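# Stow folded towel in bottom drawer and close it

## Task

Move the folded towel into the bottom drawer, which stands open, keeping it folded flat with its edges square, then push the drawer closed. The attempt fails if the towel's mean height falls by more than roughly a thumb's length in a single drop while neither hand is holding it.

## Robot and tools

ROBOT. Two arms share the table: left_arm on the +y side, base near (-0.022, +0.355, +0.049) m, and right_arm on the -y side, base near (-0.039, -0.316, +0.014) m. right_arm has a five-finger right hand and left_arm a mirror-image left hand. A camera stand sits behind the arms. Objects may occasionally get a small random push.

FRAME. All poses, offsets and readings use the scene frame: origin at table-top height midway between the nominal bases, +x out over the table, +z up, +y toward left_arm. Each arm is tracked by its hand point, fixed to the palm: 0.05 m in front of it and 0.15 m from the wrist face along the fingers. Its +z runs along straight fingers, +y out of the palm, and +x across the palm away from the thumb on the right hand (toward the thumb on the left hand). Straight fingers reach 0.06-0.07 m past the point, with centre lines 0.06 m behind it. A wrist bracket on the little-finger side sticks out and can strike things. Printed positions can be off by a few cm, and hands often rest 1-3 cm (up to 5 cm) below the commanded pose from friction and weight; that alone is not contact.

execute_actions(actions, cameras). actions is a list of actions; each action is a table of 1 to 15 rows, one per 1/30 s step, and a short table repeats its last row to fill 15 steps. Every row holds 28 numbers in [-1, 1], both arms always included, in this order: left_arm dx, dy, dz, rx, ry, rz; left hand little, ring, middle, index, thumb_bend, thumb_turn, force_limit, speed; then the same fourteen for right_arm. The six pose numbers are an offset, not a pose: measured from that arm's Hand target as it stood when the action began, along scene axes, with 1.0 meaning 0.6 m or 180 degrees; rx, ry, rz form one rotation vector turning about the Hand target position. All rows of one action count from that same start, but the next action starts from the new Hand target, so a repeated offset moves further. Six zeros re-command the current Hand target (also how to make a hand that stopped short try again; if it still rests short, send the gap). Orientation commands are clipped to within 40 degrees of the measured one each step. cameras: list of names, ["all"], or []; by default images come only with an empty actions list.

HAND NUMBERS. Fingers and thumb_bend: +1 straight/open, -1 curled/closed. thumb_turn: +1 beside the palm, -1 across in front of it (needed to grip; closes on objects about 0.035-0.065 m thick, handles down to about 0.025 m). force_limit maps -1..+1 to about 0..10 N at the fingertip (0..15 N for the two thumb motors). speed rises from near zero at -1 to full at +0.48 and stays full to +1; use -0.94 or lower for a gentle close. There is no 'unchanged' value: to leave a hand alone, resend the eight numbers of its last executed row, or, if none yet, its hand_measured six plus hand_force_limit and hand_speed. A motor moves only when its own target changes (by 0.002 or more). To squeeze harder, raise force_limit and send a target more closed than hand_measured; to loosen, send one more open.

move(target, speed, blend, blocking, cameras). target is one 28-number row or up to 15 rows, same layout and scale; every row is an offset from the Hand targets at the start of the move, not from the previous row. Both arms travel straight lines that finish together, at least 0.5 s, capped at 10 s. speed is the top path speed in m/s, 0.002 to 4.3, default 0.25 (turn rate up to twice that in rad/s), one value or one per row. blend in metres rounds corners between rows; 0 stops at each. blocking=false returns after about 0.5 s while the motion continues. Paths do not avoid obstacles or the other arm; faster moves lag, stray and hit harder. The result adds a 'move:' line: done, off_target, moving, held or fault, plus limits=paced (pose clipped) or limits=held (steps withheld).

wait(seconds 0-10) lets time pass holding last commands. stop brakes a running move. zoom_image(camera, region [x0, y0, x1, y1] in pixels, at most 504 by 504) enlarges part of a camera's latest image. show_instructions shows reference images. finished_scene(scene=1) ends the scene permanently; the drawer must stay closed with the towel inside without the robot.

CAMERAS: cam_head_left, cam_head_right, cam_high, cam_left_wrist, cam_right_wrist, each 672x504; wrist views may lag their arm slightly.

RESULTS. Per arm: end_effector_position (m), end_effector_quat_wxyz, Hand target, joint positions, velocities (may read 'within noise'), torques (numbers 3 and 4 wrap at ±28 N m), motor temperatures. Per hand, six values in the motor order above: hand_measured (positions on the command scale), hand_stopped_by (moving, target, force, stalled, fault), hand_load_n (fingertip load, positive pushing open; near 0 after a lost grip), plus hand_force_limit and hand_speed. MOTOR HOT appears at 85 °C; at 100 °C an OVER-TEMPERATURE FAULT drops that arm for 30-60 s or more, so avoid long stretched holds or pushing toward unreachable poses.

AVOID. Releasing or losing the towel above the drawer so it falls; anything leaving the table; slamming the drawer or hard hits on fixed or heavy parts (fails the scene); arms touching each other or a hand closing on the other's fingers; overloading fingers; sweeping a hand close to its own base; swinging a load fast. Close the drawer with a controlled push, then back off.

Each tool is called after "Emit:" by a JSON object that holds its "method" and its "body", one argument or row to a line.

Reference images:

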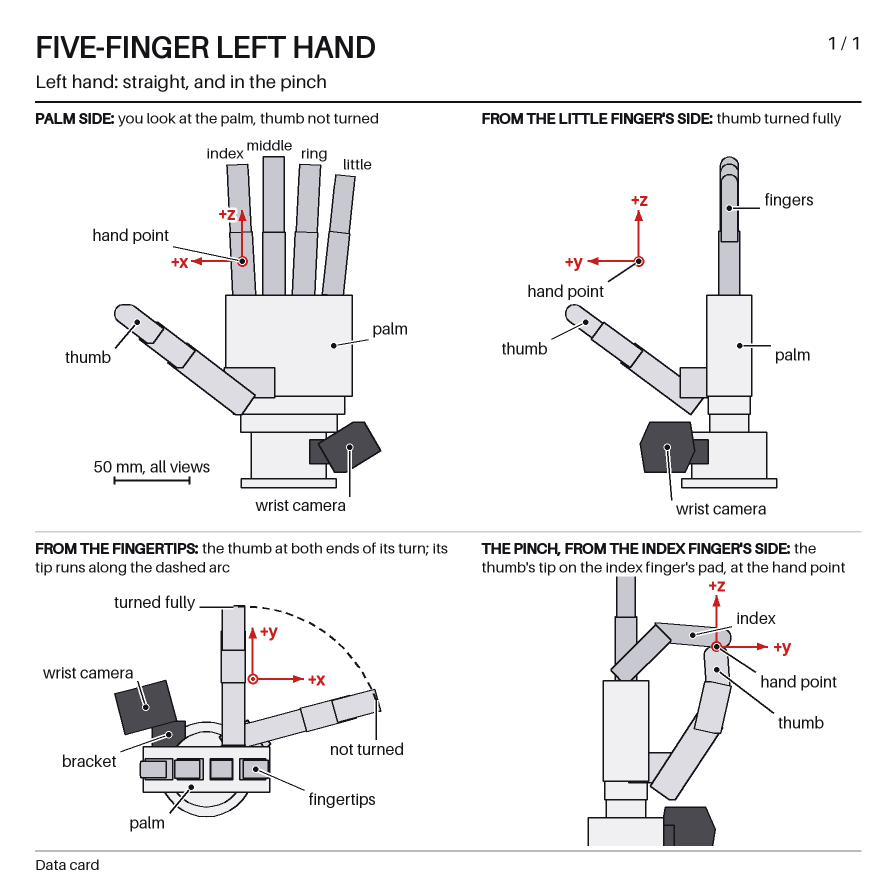

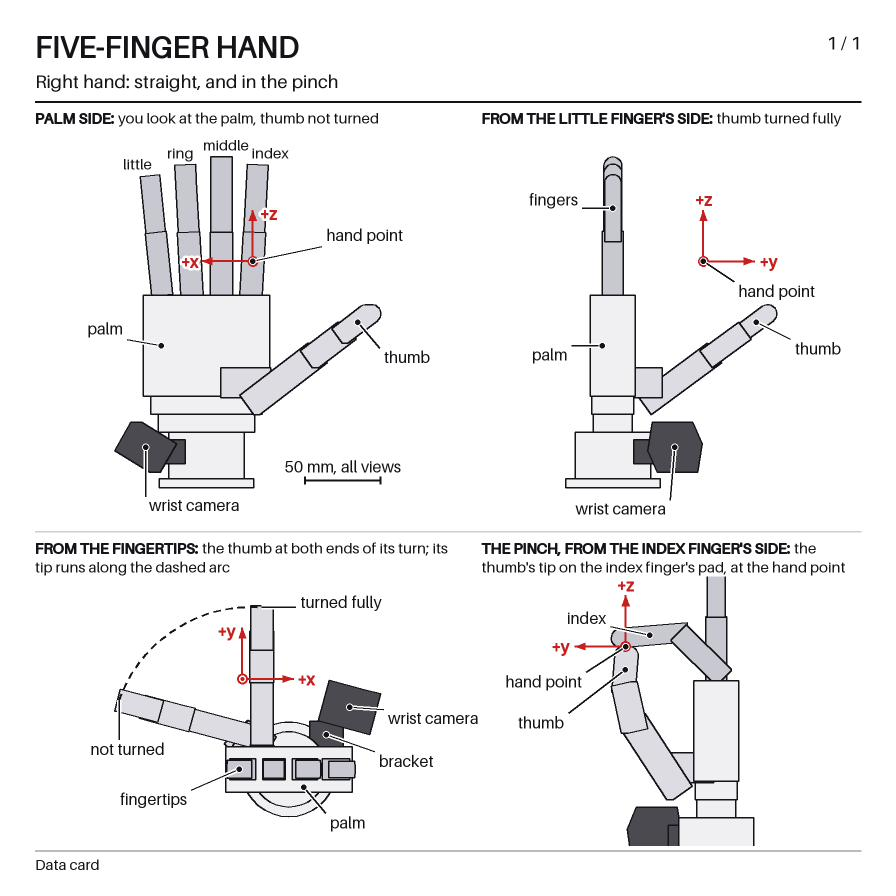

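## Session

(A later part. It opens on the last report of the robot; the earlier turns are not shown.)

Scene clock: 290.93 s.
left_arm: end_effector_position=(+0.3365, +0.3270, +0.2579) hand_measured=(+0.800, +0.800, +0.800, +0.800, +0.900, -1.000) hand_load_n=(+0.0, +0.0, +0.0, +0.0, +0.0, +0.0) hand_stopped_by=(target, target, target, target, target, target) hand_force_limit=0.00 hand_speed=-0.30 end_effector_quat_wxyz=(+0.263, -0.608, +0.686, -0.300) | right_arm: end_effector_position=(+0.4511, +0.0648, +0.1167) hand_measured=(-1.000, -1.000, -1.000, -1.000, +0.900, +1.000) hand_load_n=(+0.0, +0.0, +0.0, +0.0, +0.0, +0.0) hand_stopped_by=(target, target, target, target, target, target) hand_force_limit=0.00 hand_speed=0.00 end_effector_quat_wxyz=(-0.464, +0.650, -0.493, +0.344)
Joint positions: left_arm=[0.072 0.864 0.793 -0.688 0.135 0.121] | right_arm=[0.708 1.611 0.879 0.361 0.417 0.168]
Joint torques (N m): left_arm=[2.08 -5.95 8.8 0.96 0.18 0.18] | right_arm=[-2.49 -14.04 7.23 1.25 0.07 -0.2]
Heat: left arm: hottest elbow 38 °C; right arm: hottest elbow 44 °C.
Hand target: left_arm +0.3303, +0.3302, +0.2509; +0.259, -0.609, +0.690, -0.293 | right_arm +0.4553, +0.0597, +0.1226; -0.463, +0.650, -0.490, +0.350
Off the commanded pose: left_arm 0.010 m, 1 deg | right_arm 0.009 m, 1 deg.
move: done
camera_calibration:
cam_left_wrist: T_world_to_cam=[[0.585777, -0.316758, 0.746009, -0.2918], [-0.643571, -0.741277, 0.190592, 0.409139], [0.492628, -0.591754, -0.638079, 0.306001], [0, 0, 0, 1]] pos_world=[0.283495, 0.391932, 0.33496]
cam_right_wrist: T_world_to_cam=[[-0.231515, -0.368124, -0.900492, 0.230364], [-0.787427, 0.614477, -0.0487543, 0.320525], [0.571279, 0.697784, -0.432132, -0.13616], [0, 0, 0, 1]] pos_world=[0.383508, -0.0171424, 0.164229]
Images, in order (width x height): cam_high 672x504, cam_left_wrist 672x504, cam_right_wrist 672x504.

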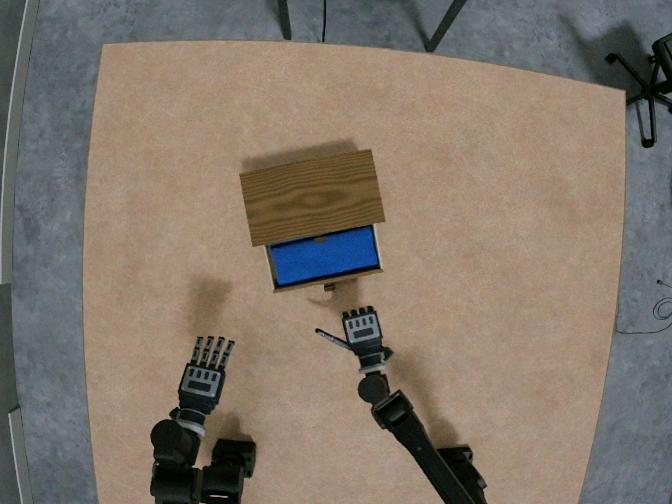

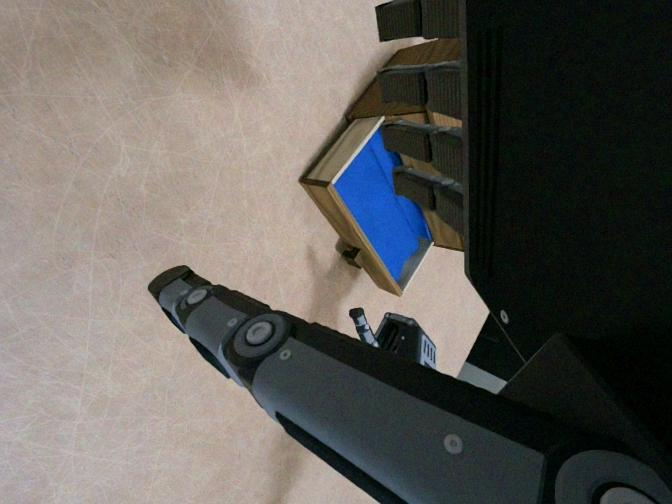

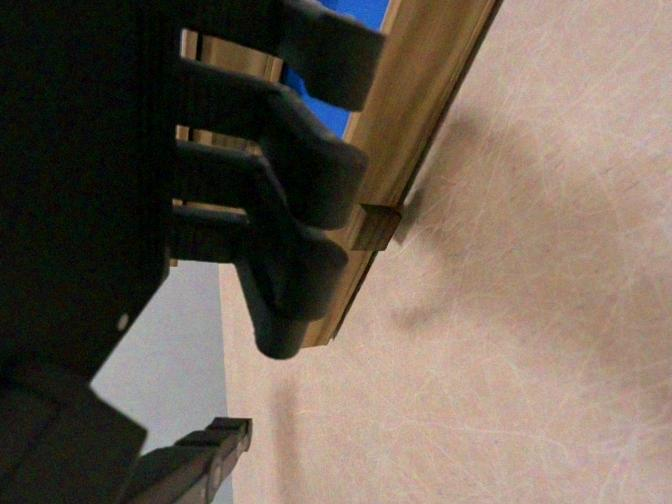

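Emit:
{"method": "move", "body": {
  "target": [0,0,0,0,0,0,0.8,0.8,0.8,0.8,0.9,-1,0,-0.3,0.12,-0.14,0.05,0.0307,-0.1068,0,-1,-1,-1,-1,0.9,1,0,0],
  "speed": 0.25,
  "cameras": ["cam_high","cam_right_wrist"]
}}

Scene clock: 293.20 s.
left_arm: end_effector_position=(+0.3365, +0.3270, +0.2579) hand_measured=(+0.800, +0.800, +0.800, +0.800, +0.900, -1.000) hand_load_n=(+0.0, +0.0, +0.0, +0.0, +0.0, +0.0) hand_stopped_by=(target, target, target, target, target, target) hand_force_limit=0.00 hand_speed=-0.30 end_effector_quat_wxyz=(+0.263, -0.608, +0.686, -0.300) | right_arm: end_effector_position=(+0.5218, -0.0190, +0.1500) hand_measured=(-1.000, -1.000, -1.000, -1.000, +0.900, +1.000) hand_load_n=(+0.0, +0.0, +0.0, +0.0, +0.0, +0.0) hand_stopped_by=(target, target, target, target, target, target) hand_force_limit=0.00 hand_speed=0.00 end_effector_quat_wxyz=(+0.569, -0.564, +0.427, -0.420)
Joint positions: left_arm=[0.072 0.864 0.793 -0.688 0.135 0.121] | right_arm=[0.485 1.683 0.765 0.918 0.219 0.013]
Joint torques (N m): left_arm=[2.14 -5.95 8.81 0.96 0.19 0.18] | right_arm=[-2.55 -12.63 6.24 2.3 -0.07 -0.23]
Heat: left arm: hottest elbow 38 °C; right arm: hottest elbow 43 °C.
Hand target: left_arm +0.3303, +0.3302, +0.2509; +0.259, -0.609, +0.690, -0.293 | right_arm +0.5272, -0.0241, +0.1525; +0.569, -0.560, +0.422, -0.429
Off the commanded pose: left_arm 0.010 m, 1 deg | right_arm 0.008 m, 1 deg.
move: done
camera_calibration:
cam_right_wrist: T_world_to_cam=[[0.0736248, -0.277708, -0.95784, 0.0969922], [-0.741469, 0.627057, -0.238797, 0.434016], [0.666936, 0.72779, -0.159745, -0.193886], [0, 0, 0, 1]] pos_world=[0.443978, -0.104109, 0.165572]
Images, in order (width x height): cam_high 672x504, cam_right_wrist 672x504.

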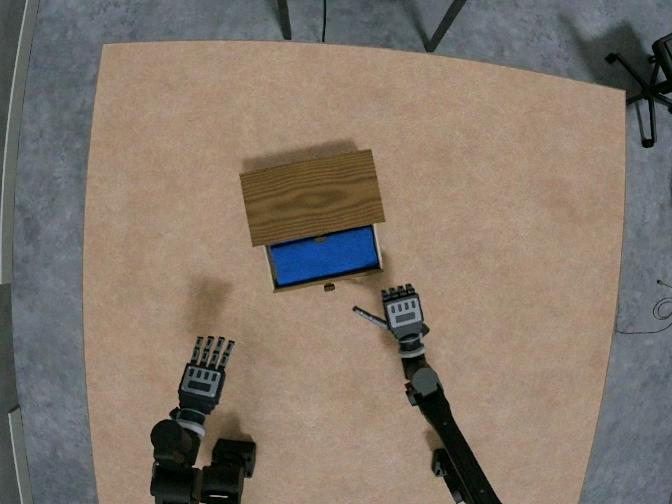

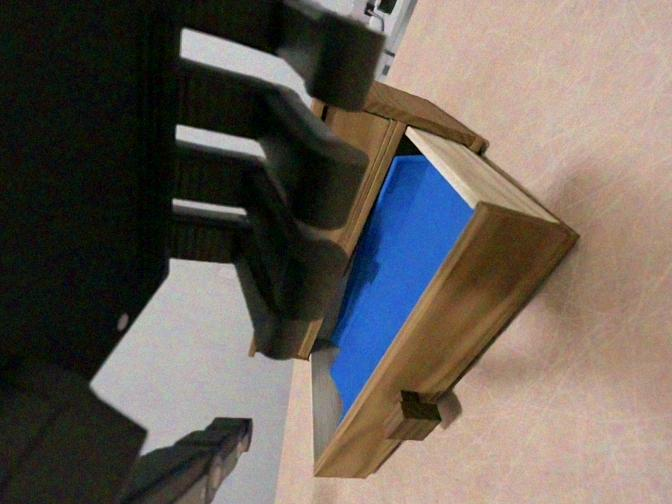

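Emit:
{"method": "zoom_image", "body": {
  "camera": "cam_right_wrist",
  "region": [290, 90, 500, 310]
}}

Emit:
{"method": "zoom_image", "body": {
  "camera": "cam_right_wrist",
  "region": [350, 110, 470, 220]
}}

Emit:
{"method": "zoom_image", "body": {
  "camera": "cam_right_wrist",
  "region": [290, 300, 410, 480]
}}

Scaled by 2.291 from the camera's 672x504 image, which has a finer 960x720 frame.

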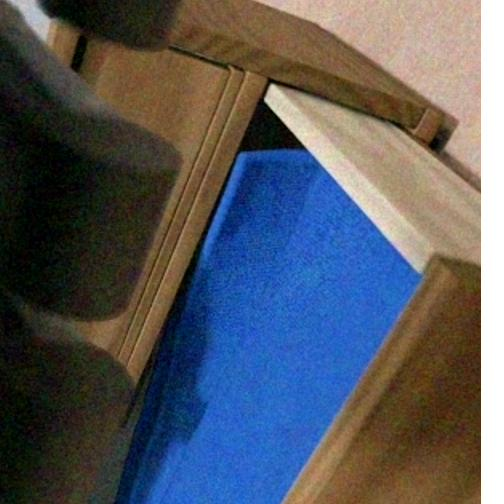

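Scaled by 4.200 from the camera's 672x504 image, which has a finer 960x720 frame.

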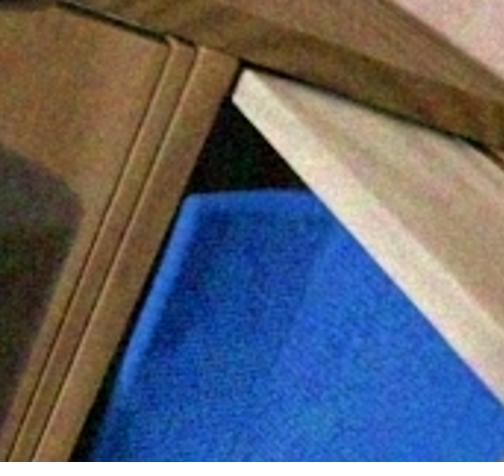

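Scaled by 2.800 from the camera's 672x504 image, which has a finer 960x720 frame.

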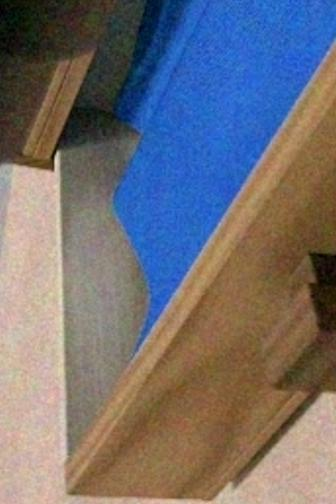

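Emit:
{"method": "move", "body": {
  "target": [0,0,0,0,0,0,0.8,0.8,0.8,0.8,0.9,-1,0,-0.3,0.0025,0.395,0.055,-0.1014,0.3809,-0.0105,0.9,0.9,0.9,0.9,0.9,1,0,0],
  "speed": 0.2,
  "cameras": ["cam_high","cam_head_left","cam_left_wrist","cam_right_wrist"]
}}

Emit:
{"method": "zoom_image", "body": {
  "camera": "cam_high",
  "region": [240, 205, 400, 305]
}}

Emit:
{"method": "zoom_image", "body": {
  "camera": "cam_left_wrist",
  "region": [290, 60, 470, 310]
}}

Scene clock: 302.13 s.
left_arm: end_effector_position=(+0.3365, +0.3270, +0.2579) hand_measured=(+0.800, +0.800, +0.800, +0.800, +0.900, -1.000) hand_load_n=(+0.0, +0.0, +0.0, +0.0, +0.0, +0.0) hand_stopped_by=(target, target, target, target, target, target) hand_force_limit=0.00 hand_speed=-0.30 end_effector_quat_wxyz=(+0.263, -0.608, +0.686, -0.300) | right_arm: end_effector_position=(+0.5302, +0.1999, +0.1731) hand_measured=(+0.900, +0.900, +0.900, +0.900, +0.900, +1.000) hand_load_n=(+0.0, +0.0, +0.0, +0.0, +0.0, +0.0) hand_stopped_by=(target, target, target, target, target, target) hand_force_limit=0.00 hand_speed=0.00 end_effector_quat_wxyz=(-0.130, +0.777, -0.606, +0.109)
Joint positions: left_arm=[0.072 0.864 0.793 -0.688 0.135 0.121] | right_arm=[0.688 2.514 2.877 -1.63 0.161 0.439]
Joint torques (N m): left_arm=[2.14 -5.95 8.8 0.96 0.18 0.18] | right_arm=[-0.85 -23.82 11.9 0.18 0.05 0.11]
Heat: left arm: hottest elbow 38 °C; right arm: hottest elbow 42 °C.
Hand target: left_arm +0.3303, +0.3302, +0.2509; +0.259, -0.609, +0.690, -0.293 | right_arm +0.5287, +0.2129, +0.1855; -0.136, +0.775, -0.608, +0.107
Off the commanded pose: left_arm 0.010 m, 1 deg | right_arm 0.018 m, 1 deg.
elbow stopped short (right arm): the move would have taken joint 3 (elbow) straighter than the controller allows.
move: off_target (right_arm)
camera_calibration:
cam_left_wrist: T_world_to_cam=[[0.585777, -0.316758, 0.746009, -0.2918], [-0.643571, -0.741277, 0.190592, 0.409139], [0.492628, -0.591754, -0.638079, 0.306001], [0, 0, 0, 1]] pos_world=[0.283495, 0.391932, 0.33496]
cam_right_wrist: T_world_to_cam=[[-0.80194, -0.511253, -0.30905, 0.577933], [-0.597395, 0.689108, 0.410182, 0.107428], [0.00326135, 0.513567, -0.858044, 0.160493], [0, 0, 0, 1]] pos_world=[0.527121, 0.139017, 0.272255]
Images, in order (width x height): cam_head_left 672x504, cam_high 672x504, cam_left_wrist 672x504, cam_right_wrist 672x504.

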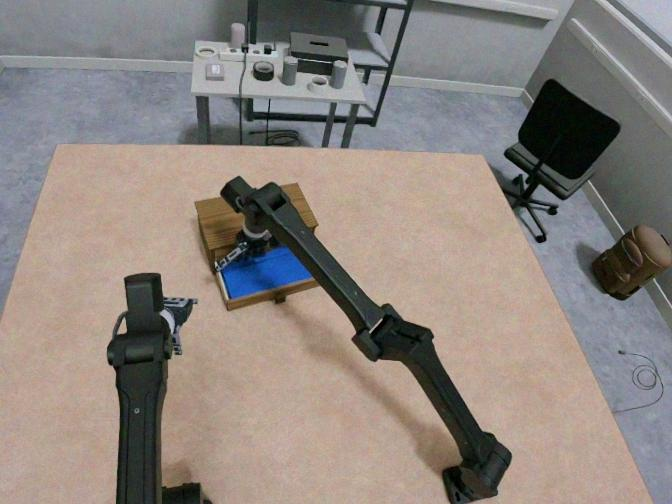

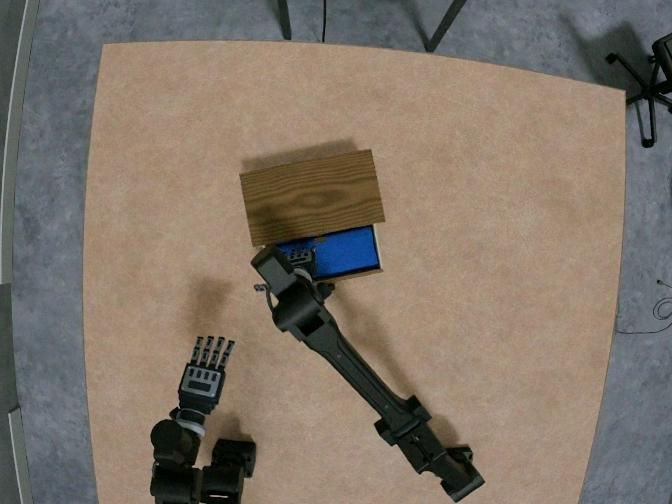

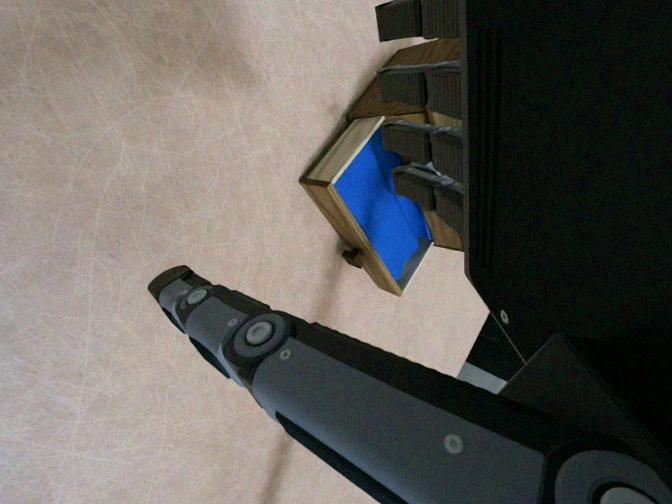

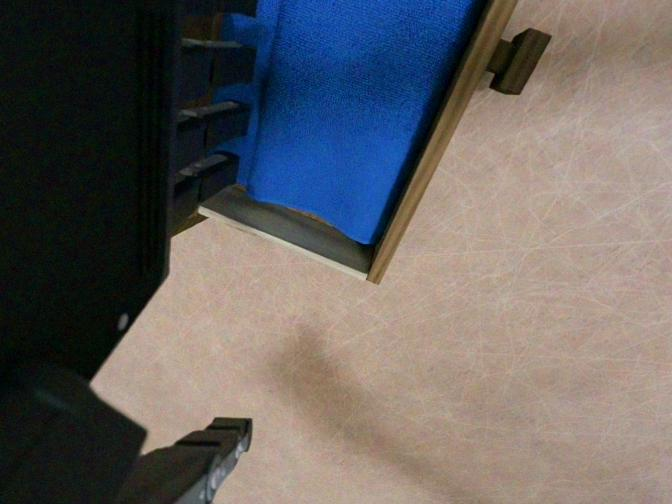

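Scaled by 3.150 from the camera's 672x504 image, which has a finer 960x720 frame.

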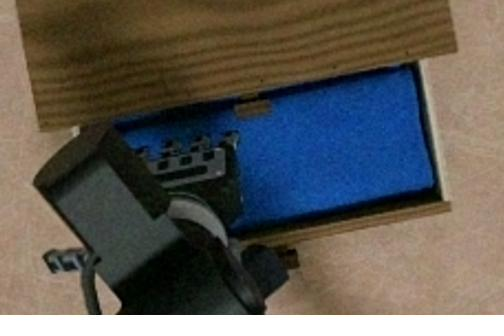

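Scaled by 2.016 from the camera's 672x504 image, which has a finer 960x720 frame.

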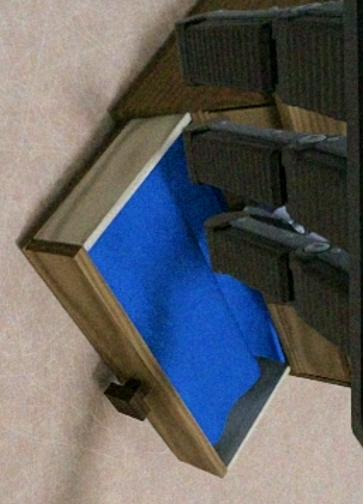

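Emit:
{"method": "move", "body": {
  "target": [0,0,0,0,0,0,0.8,0.8,0.8,0.8,0.9,-1,0,-0.3,0.008,0.018,-0.08,0,0,0,-1,0.9,0.9,0.9,0.9,1,0,0],
  "speed": 0.1,
  "cameras": ["cam_high","cam_left_wrist","cam_right_wrist"]
}}

Emit:
{"method": "zoom_image", "body": {
  "camera": "cam_high",
  "region": [240, 205, 400, 305]
}}

Emit:
{"method": "zoom_image", "body": {
  "camera": "cam_right_wrist",
  "region": [150, 0, 400, 300]
}}

Scene clock: 305.37 s.
left_arm: end_effector_position=(+0.3365, +0.3270, +0.2579) hand_measured=(+0.800, +0.800, +0.800, +0.800, +0.900, -1.000) hand_load_n=(+0.0, +0.0, +0.0, +0.0, +0.0, +0.0) hand_stopped_by=(target, target, target, target, target, target) hand_force_limit=0.00 hand_speed=-0.30 end_effector_quat_wxyz=(+0.263, -0.608, +0.686, -0.300) | right_arm: end_effector_position=(+0.5366, +0.2109, +0.1324) hand_measured=(-1.000, +0.900, +0.900, +0.900, +0.900, +1.000) hand_load_n=(+0.0, +0.0, +0.0, +0.0, +0.0, +0.0) hand_stopped_by=(target, target, target, target, target, target) hand_force_limit=0.00 hand_speed=0.00 end_effector_quat_wxyz=(-0.125, +0.778, -0.607, +0.107)
Joint positions: left_arm=[0.072 0.864 0.793 -0.688 0.135 0.121] | right_arm=[0.693 2.56 2.855 -1.576 0.161 0.445]
Joint torques (N m): left_arm=[2.14 -5.95 8.83 0.96 0.19 0.18] | right_arm=[-0.79 -25 9.22 0.8 0.15 0.11]
Heat: left arm: hottest elbow 38 °C; right arm: hottest elbow 42 °C.
Hand target: left_arm +0.3303, +0.3302, +0.2509; +0.259, -0.609, +0.690, -0.293 | right_arm +0.5335, +0.2237, +0.1376; -0.137, +0.775, -0.607, +0.107
Off the commanded pose: left_arm 0.010 m, 1 deg | right_arm 0.014 m, 1 deg.
move: off_target (right_arm)
camera_calibration:
cam_left_wrist: T_world_to_cam=[[0.585777, -0.316758, 0.746009, -0.2918], [-0.643571, -0.741277, 0.190592, 0.409139], [0.492628, -0.591754, -0.638079, 0.306001], [0, 0, 0, 1]] pos_world=[0.283495, 0.391932, 0.33496]
cam_right_wrist: T_world_to_cam=[[-0.805396, -0.512959, -0.297002, 0.576803], [-0.592708, 0.69204, 0.412041, 0.116961], [-0.00582276, 0.507892, -0.861401, 0.126447], [0, 0, 0, 1]] pos_world=[0.534615, 0.150713, 0.23204]
Images, in order (width x height): cam_high 672x504, cam_left_wrist 672x504, cam_right_wrist 672x504.

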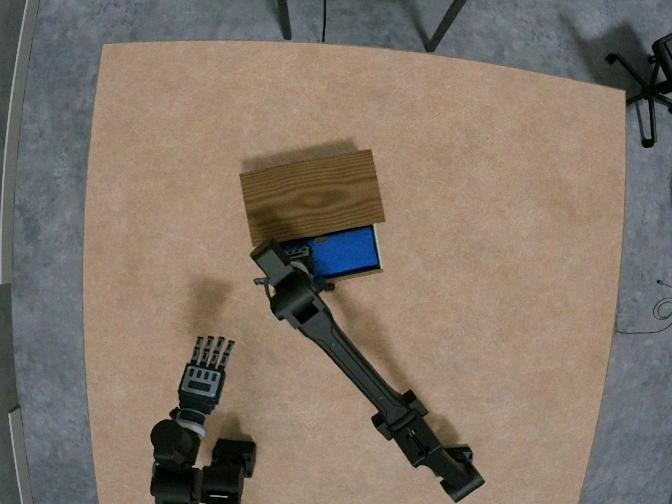

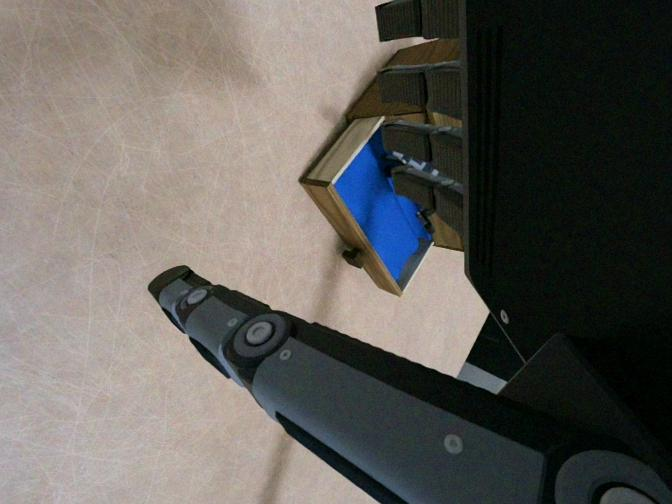

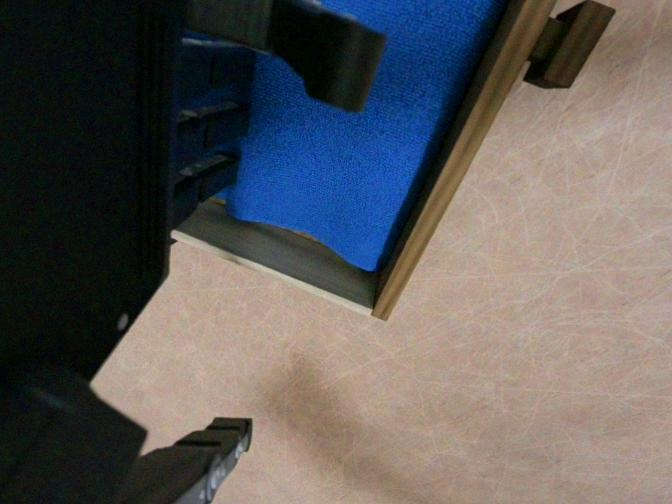

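Scaled by 3.150 from the camera's 672x504 image, which has a finer 960x720 frame.

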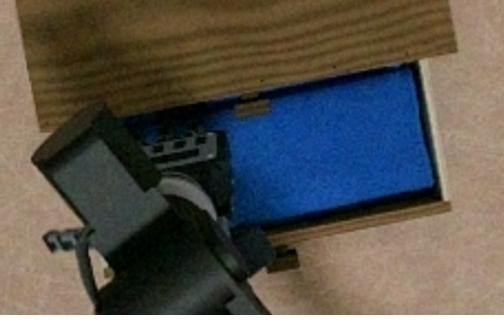

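Scaled by 1.680 from the camera's 672x504 image, which has a finer 960x720 frame.

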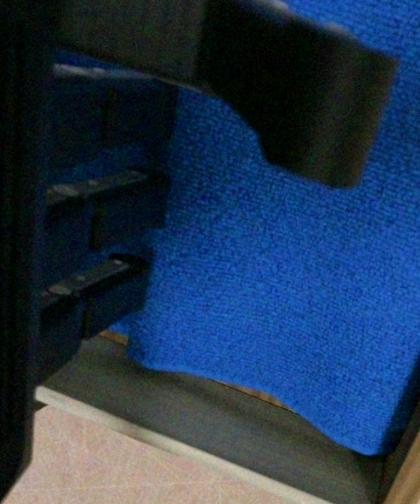

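Emit:
{"method": "move", "body": {
  "target": [0,0,0,0,0,0,0.8,0.8,0.8,0.8,0.9,-1,0,-0.3,0.002,0,-0.065,0,0,0,-1,0.9,0.9,0.9,0.9,1,0,0],
  "speed": 0.08,
  "cameras": ["cam_high","cam_left_wrist","cam_right_wrist"]
}}

Emit:
{"method": "zoom_image", "body": {
  "camera": "cam_left_wrist",
  "region": [320, 100, 460, 300]
}}

Emit:
{"method": "zoom_image", "body": {
  "camera": "cam_right_wrist",
  "region": [150, 0, 450, 330]
}}

Scene clock: 307.10 s.
left_arm: end_effector_position=(+0.3365, +0.3270, +0.2579) hand_measured=(+0.800, +0.800, +0.800, +0.800, +0.900, -1.000) hand_load_n=(+0.0, +0.0, +0.0, +0.0, +0.0, +0.0) hand_stopped_by=(target, target, target, target, target, target) hand_force_limit=0.00 hand_speed=-0.30 end_effector_quat_wxyz=(+0.263, -0.608, +0.686, -0.300) | right_arm: end_effector_position=(+0.5396, +0.2149, +0.1042) hand_measured=(-1.000, +0.900, +0.900, +0.900, +0.900, +1.000) hand_load_n=(+0.5, +0.0, -0.5, +0.0, +0.0, +0.0) hand_stopped_by=(target, target, target, target, target, target) hand_force_limit=0.00 hand_speed=0.00 end_effector_quat_wxyz=(-0.134, +0.776, -0.606, +0.109)
Joint positions: left_arm=[0.072 0.864 0.793 -0.688 0.135 0.121] | right_arm=[0.694 2.479 2.622 -1.404 0.16 0.445]
Joint torques (N m): left_arm=[2.14 -5.95 8.81 0.96 0.18 0.18] | right_arm=[-0.91 -24.47 7.5 0.98 0.19 0.1]
Heat: left arm: hottest elbow 38 °C; right arm: hottest elbow 42 °C.
Hand target: left_arm +0.3303, +0.3302, +0.2509; +0.259, -0.609, +0.690, -0.293 | right_arm +0.5347, +0.2236, +0.0984; -0.136, +0.775, -0.608, +0.107
Off the commanded pose: left_arm 0.010 m, 1 deg | right_arm 0.012 m, 0 deg.
move: off_target (right_arm)
camera_calibration:
cam_left_wrist: T_world_to_cam=[[0.585777, -0.316758, 0.746009, -0.2918], [-0.643571, -0.741277, 0.190592, 0.409139], [0.492628, -0.591754, -0.638079, 0.306001], [0, 0, 0, 1]] pos_world=[0.283495, 0.391932, 0.33496]
cam_right_wrist: T_world_to_cam=[[-0.800422, -0.509607, -0.315635, 0.571269], [-0.599406, 0.685757, 0.412856, 0.132488], [0.0060547, 0.519653, -0.854356, 0.0905339], [0, 0, 0, 1]] pos_world=[0.536123, 0.153222, 0.202962]
Images, in order (width x height): cam_high 672x504, cam_left_wrist 672x504, cam_right_wrist 672x504.

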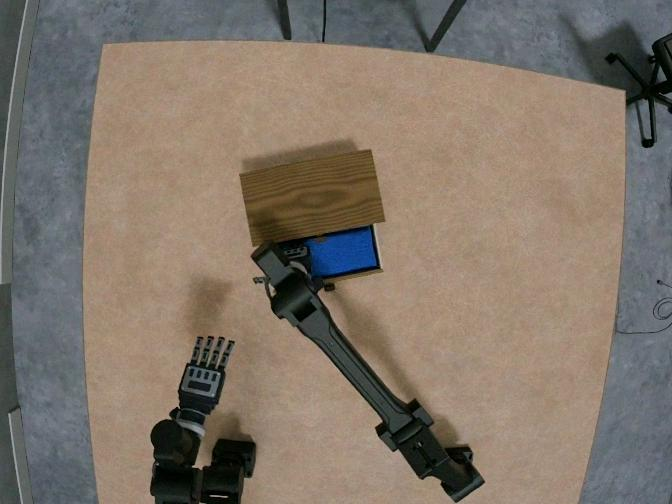

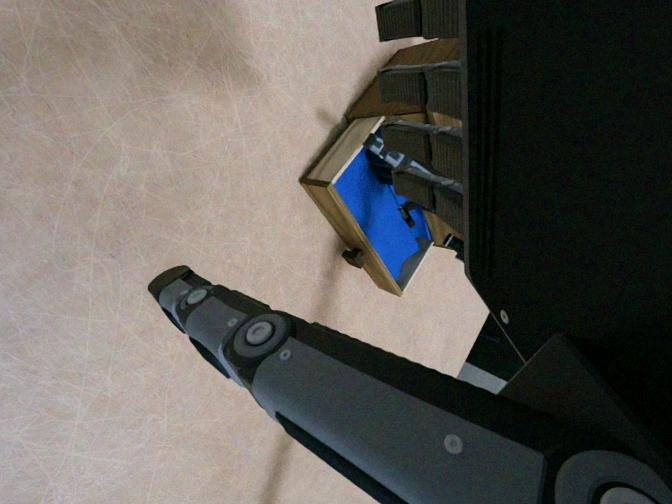

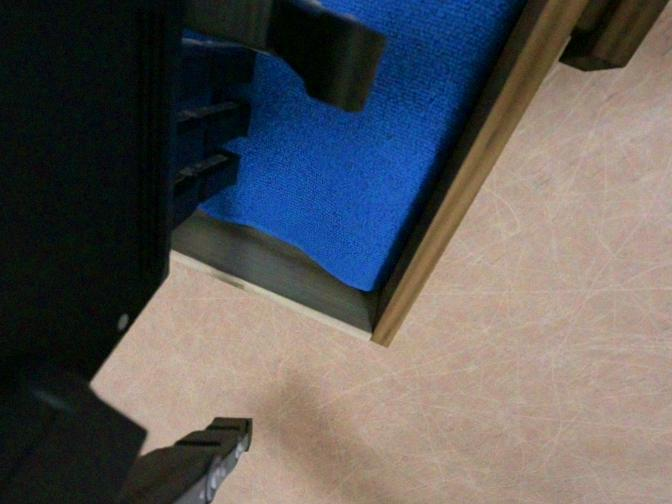

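Scaled by 2.520 from the camera's 672x504 image, which has a finer 960x720 frame.

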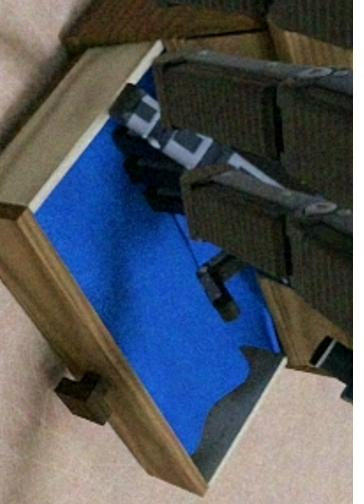

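Scaled by 1.527 from the camera's 672x504 image, which has a finer 960x720 frame.

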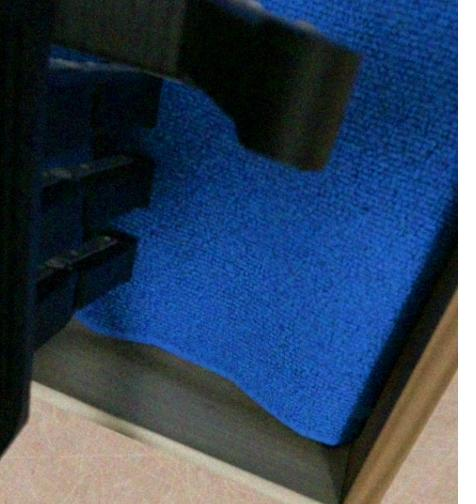

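Emit:
{"method": "move", "body": {
  "target": [0,0,0,0,0,0,0.8,0.8,0.8,0.8,0.9,-1,0,-0.3,-0.005,-0.001,-0.05,0,0,0,-1,0.9,0.9,0.9,0.9,1,0,0],
  "speed": 0.06,
  "cameras": ["cam_high","cam_left_wrist","cam_right_wrist"]
}}

Emit:
{"method": "zoom_image", "body": {
  "camera": "cam_left_wrist",
  "region": [320, 100, 460, 300]
}}

Emit:
{"method": "zoom_image", "body": {
  "camera": "cam_right_wrist",
  "region": [150, 0, 450, 330]
}}

Scene clock: 308.77 s.
left_arm: end_effector_position=(+0.3365, +0.3270, +0.2579) hand_measured=(+0.800, +0.800, +0.800, +0.800, +0.900, -1.000) hand_load_n=(+0.0, +0.0, +0.0, +0.0, +0.0, +0.0) hand_stopped_by=(target, target, target, target, target, target) hand_force_limit=0.00 hand_speed=-0.30 end_effector_quat_wxyz=(+0.263, -0.608, +0.686, -0.300) | right_arm: end_effector_position=(+0.5387, +0.2149, +0.1005) hand_measured=(-1.000, +0.900, +0.900, +0.900, +0.900, +1.000) hand_load_n=(+0.0, +0.0, -1.5, +0.0, +0.0, +0.0) hand_stopped_by=(target, target, target, target, target, target) hand_force_limit=0.00 hand_speed=0.00 end_effector_quat_wxyz=(-0.150, +0.773, -0.606, +0.112)
Joint positions: left_arm=[0.072 0.864 0.793 -0.688 0.135 0.121] | right_arm=[0.695 2.412 2.482 -1.297 0.16 0.447]
Joint torques (N m): left_arm=[2.14 -6.01 8.8 0.98 0.18 0.18] | right_arm=[-0.79 -22.36 6.83 1.22 0.23 0.1]
Heat: left arm: hottest elbow 38 °C; right arm: hottest elbow 42 °C.
Hand target: left_arm +0.3303, +0.3302, +0.2509; +0.259, -0.609, +0.690, -0.293 | right_arm +0.5317, +0.2230, +0.0685; -0.136, +0.775, -0.607, +0.107
Off the commanded pose: left_arm 0.010 m, 1 deg | right_arm 0.034 m, 2 deg.
move: off_target (right_arm)
camera_calibration:
cam_left_wrist: T_world_to_cam=[[0.585777, -0.316758, 0.746009, -0.2918], [-0.643571, -0.741277, 0.190592, 0.409139], [0.492628, -0.591754, -0.638079, 0.306001], [0, 0, 0, 1]] pos_world=[0.283495, 0.391932, 0.33496]
cam_right_wrist: T_world_to_cam=[[-0.7925, -0.501666, -0.346808, 0.566575], [-0.609238, 0.677156, 0.412662, 0.140639], [0.027824, 0.538323, -0.842279, 0.0703377], [0, 0, 0, 1]] pos_world=[0.532736, 0.151132, 0.1977]
Images, in order (width x height): cam_high 672x504, cam_left_wrist 672x504, cam_right_wrist 672x504.

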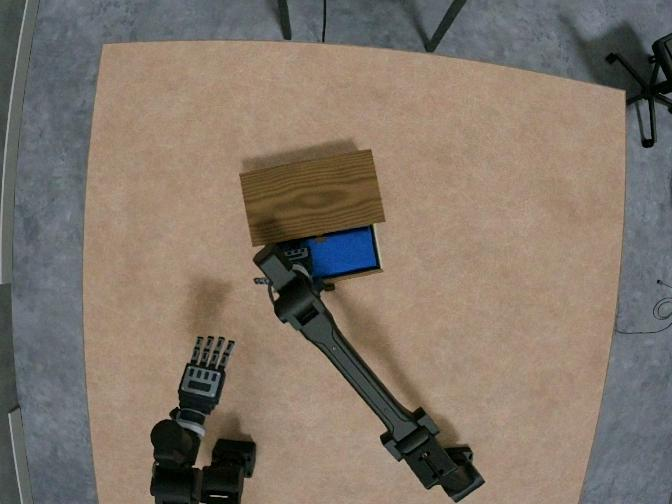

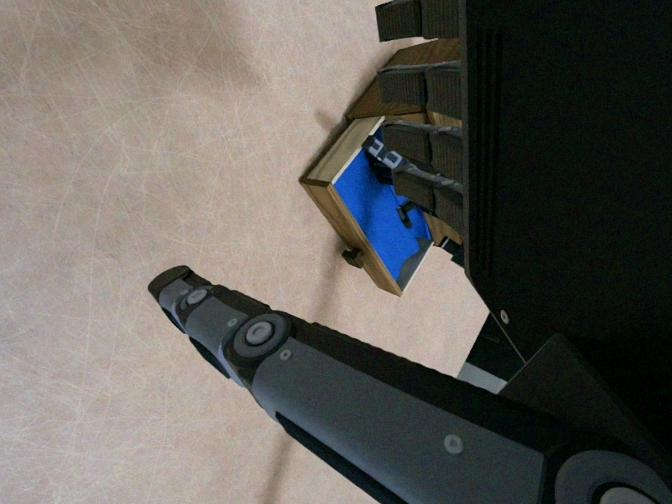

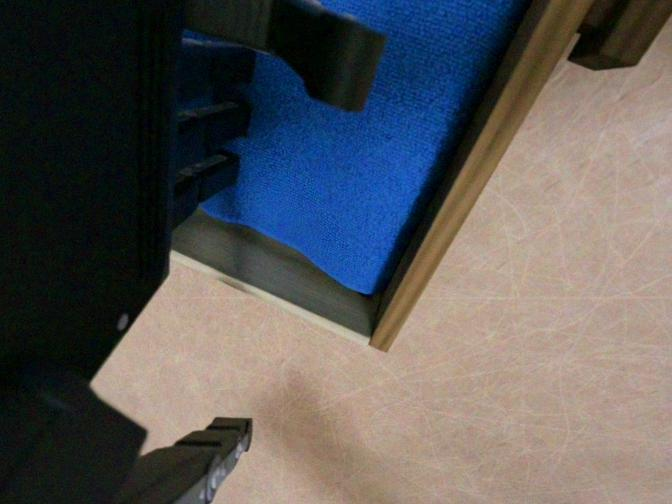

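Scaled by 2.520 from the camera's 672x504 image, which has a finer 960x720 frame.

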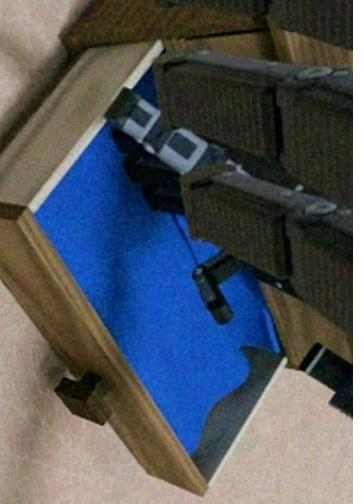

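Scaled by 1.527 from the camera's 672x504 image, which has a finer 960x720 frame.

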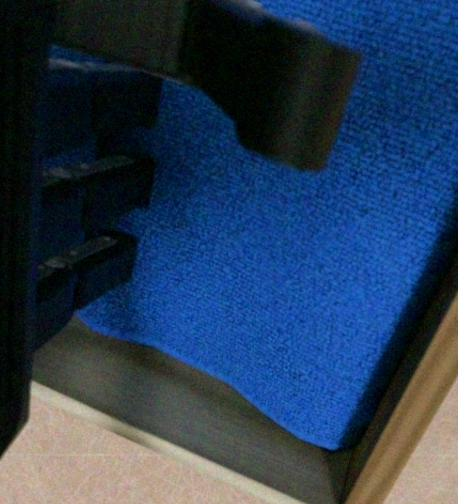

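Emit:
{"method": "move", "body": {
  "target": [0,0,0,0,0,0,0.8,0.8,0.8,0.8,0.9,-1,0,-0.3,0,0,-0.05,0,0,0,-1,0.9,0.9,0.9,0.9,1,0,0],
  "speed": 0.06,
  "cameras": ["cam_high","cam_head_left","cam_left_wrist","cam_right_wrist"]
}}

Emit:
{"method": "zoom_image", "body": {
  "camera": "cam_left_wrist",
  "region": [320, 100, 460, 300]
}}

Emit:
{"method": "zoom_image", "body": {
  "camera": "cam_right_wrist",
  "region": [150, 0, 450, 330]
}}

Emit:
{"method": "zoom_image", "body": {
  "camera": "cam_head_left",
  "region": [190, 180, 340, 330]
}}

Scene clock: 310.37 s.
left_arm: end_effector_position=(+0.3365, +0.3270, +0.2579) hand_measured=(+0.800, +0.800, +0.800, +0.800, +0.900, -1.000) hand_load_n=(+0.0, +0.0, +0.0, +0.0, +0.0, +0.0) hand_stopped_by=(target, target, target, target, target, target) hand_force_limit=0.00 hand_speed=-0.30 end_effector_quat_wxyz=(+0.263, -0.608, +0.686, -0.300) | right_arm: end_effector_position=(+0.5415, +0.2169, +0.0972) hand_measured=(-1.000, +0.900, +0.900, +0.900, +0.900, +1.000) hand_load_n=(+0.0, +0.0, -2.0, +0.0, +0.0, +0.0) hand_stopped_by=(target, target, target, target, target, target) hand_force_limit=0.00 hand_speed=0.00 end_effector_quat_wxyz=(-0.168, +0.769, -0.605, +0.116)
Joint positions: left_arm=[0.072 0.864 0.793 -0.688 0.135 0.121] | right_arm=[0.695 2.376 2.401 -1.215 0.162 0.447]
Joint torques (N m): left_arm=[2.08 -5.95 8.8 0.96 0.18 0.18] | right_arm=[-0.85 -19.84 6.12 1.22 0.18 0.1]
Heat: left arm: hottest elbow 38 °C; right arm: hottest elbow 41 °C.
Hand target: left_arm +0.3303, +0.3302, +0.2509; +0.259, -0.609, +0.690, -0.293 | right_arm +0.5318, +0.2229, +0.0386; -0.137, +0.775, -0.608, +0.107
Off the commanded pose: left_arm 0.010 m, 1 deg | right_arm 0.060 m, 4 deg.
move: off_target (right_arm)
camera_calibration:
cam_left_wrist: T_world_to_cam=[[0.585777, -0.316758, 0.746009, -0.2918], [-0.643571, -0.741277, 0.190592, 0.409139], [0.492628, -0.591754, -0.638079, 0.306001], [0, 0, 0, 1]] pos_world=[0.283495, 0.391932, 0.33496]
cam_right_wrist: T_world_to_cam=[[-0.782163, -0.492645, -0.381473, 0.564536], [-0.620833, 0.668086, 0.410155, 0.150918], [0.0527963, 0.55764, -0.828402, 0.0474256], [0, 0, 0, 1]] pos_world=[0.532751, 0.150843, 0.192743]
Images, in order (width x height): cam_head_left 672x504, cam_high 672x504, cam_left_wrist 672x504, cam_right_wrist 672x504.

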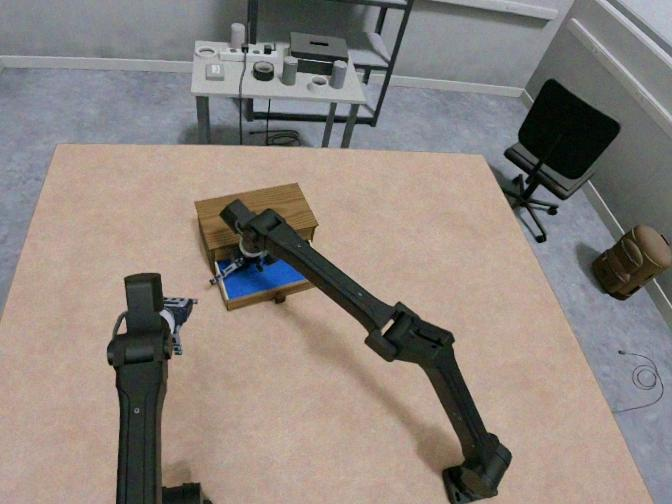

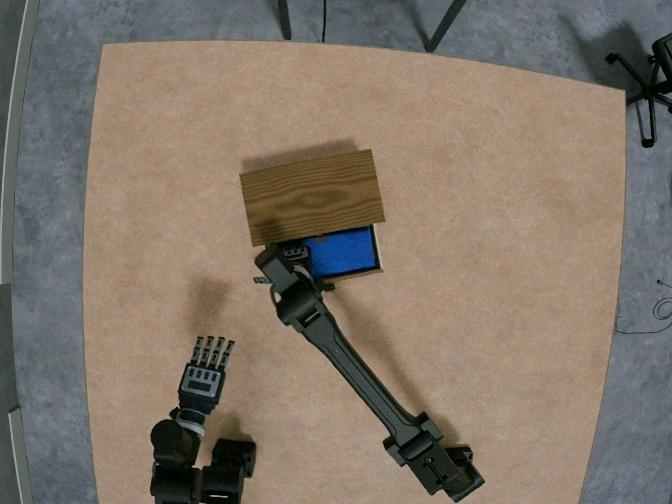

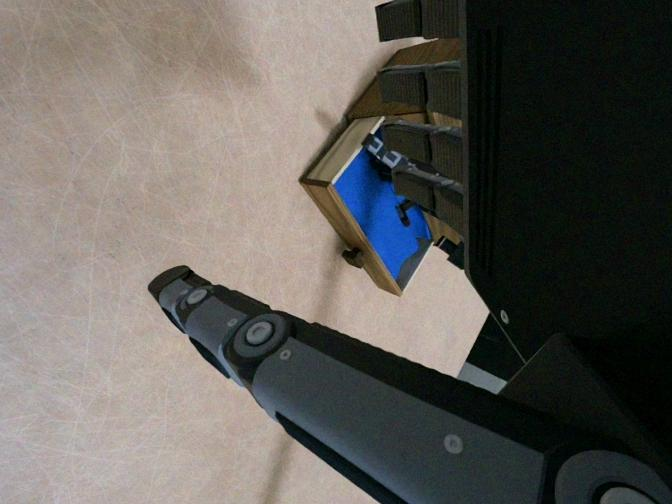

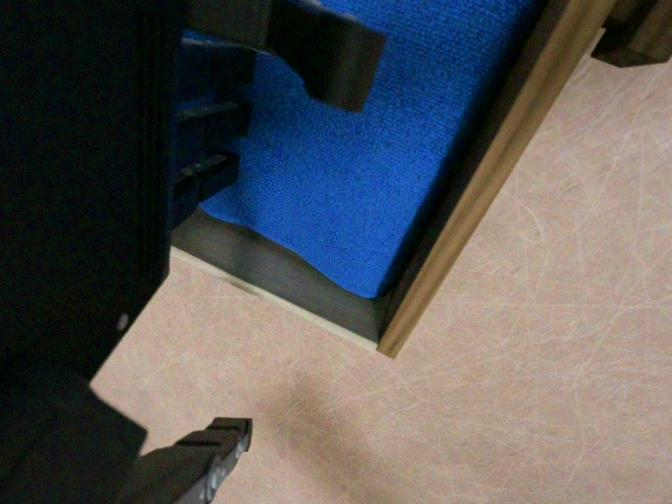

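Scaled by 2.520 from the camera's 672x504 image, which has a finer 960x720 frame.

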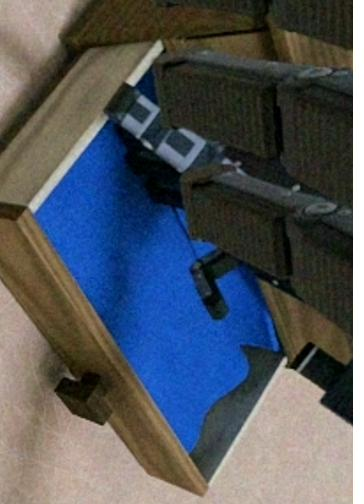

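Scaled by 1.527 from the camera's 672x504 image, which has a finer 960x720 frame.

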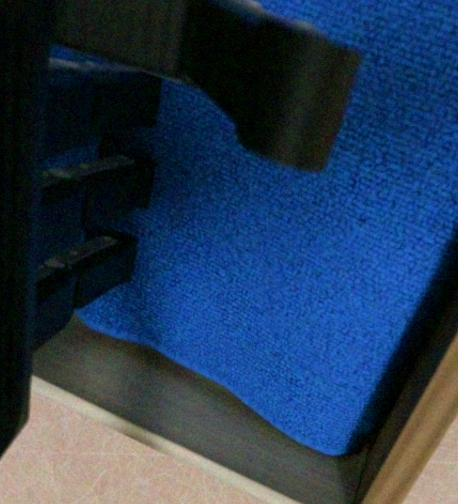

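Scaled by 3.360 from the camera's 672x504 image, which has a finer 960x720 frame.

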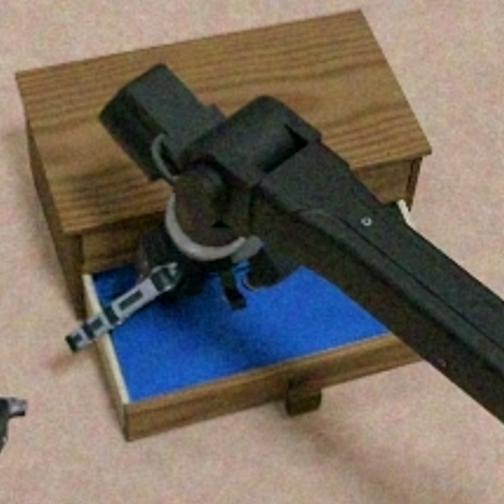

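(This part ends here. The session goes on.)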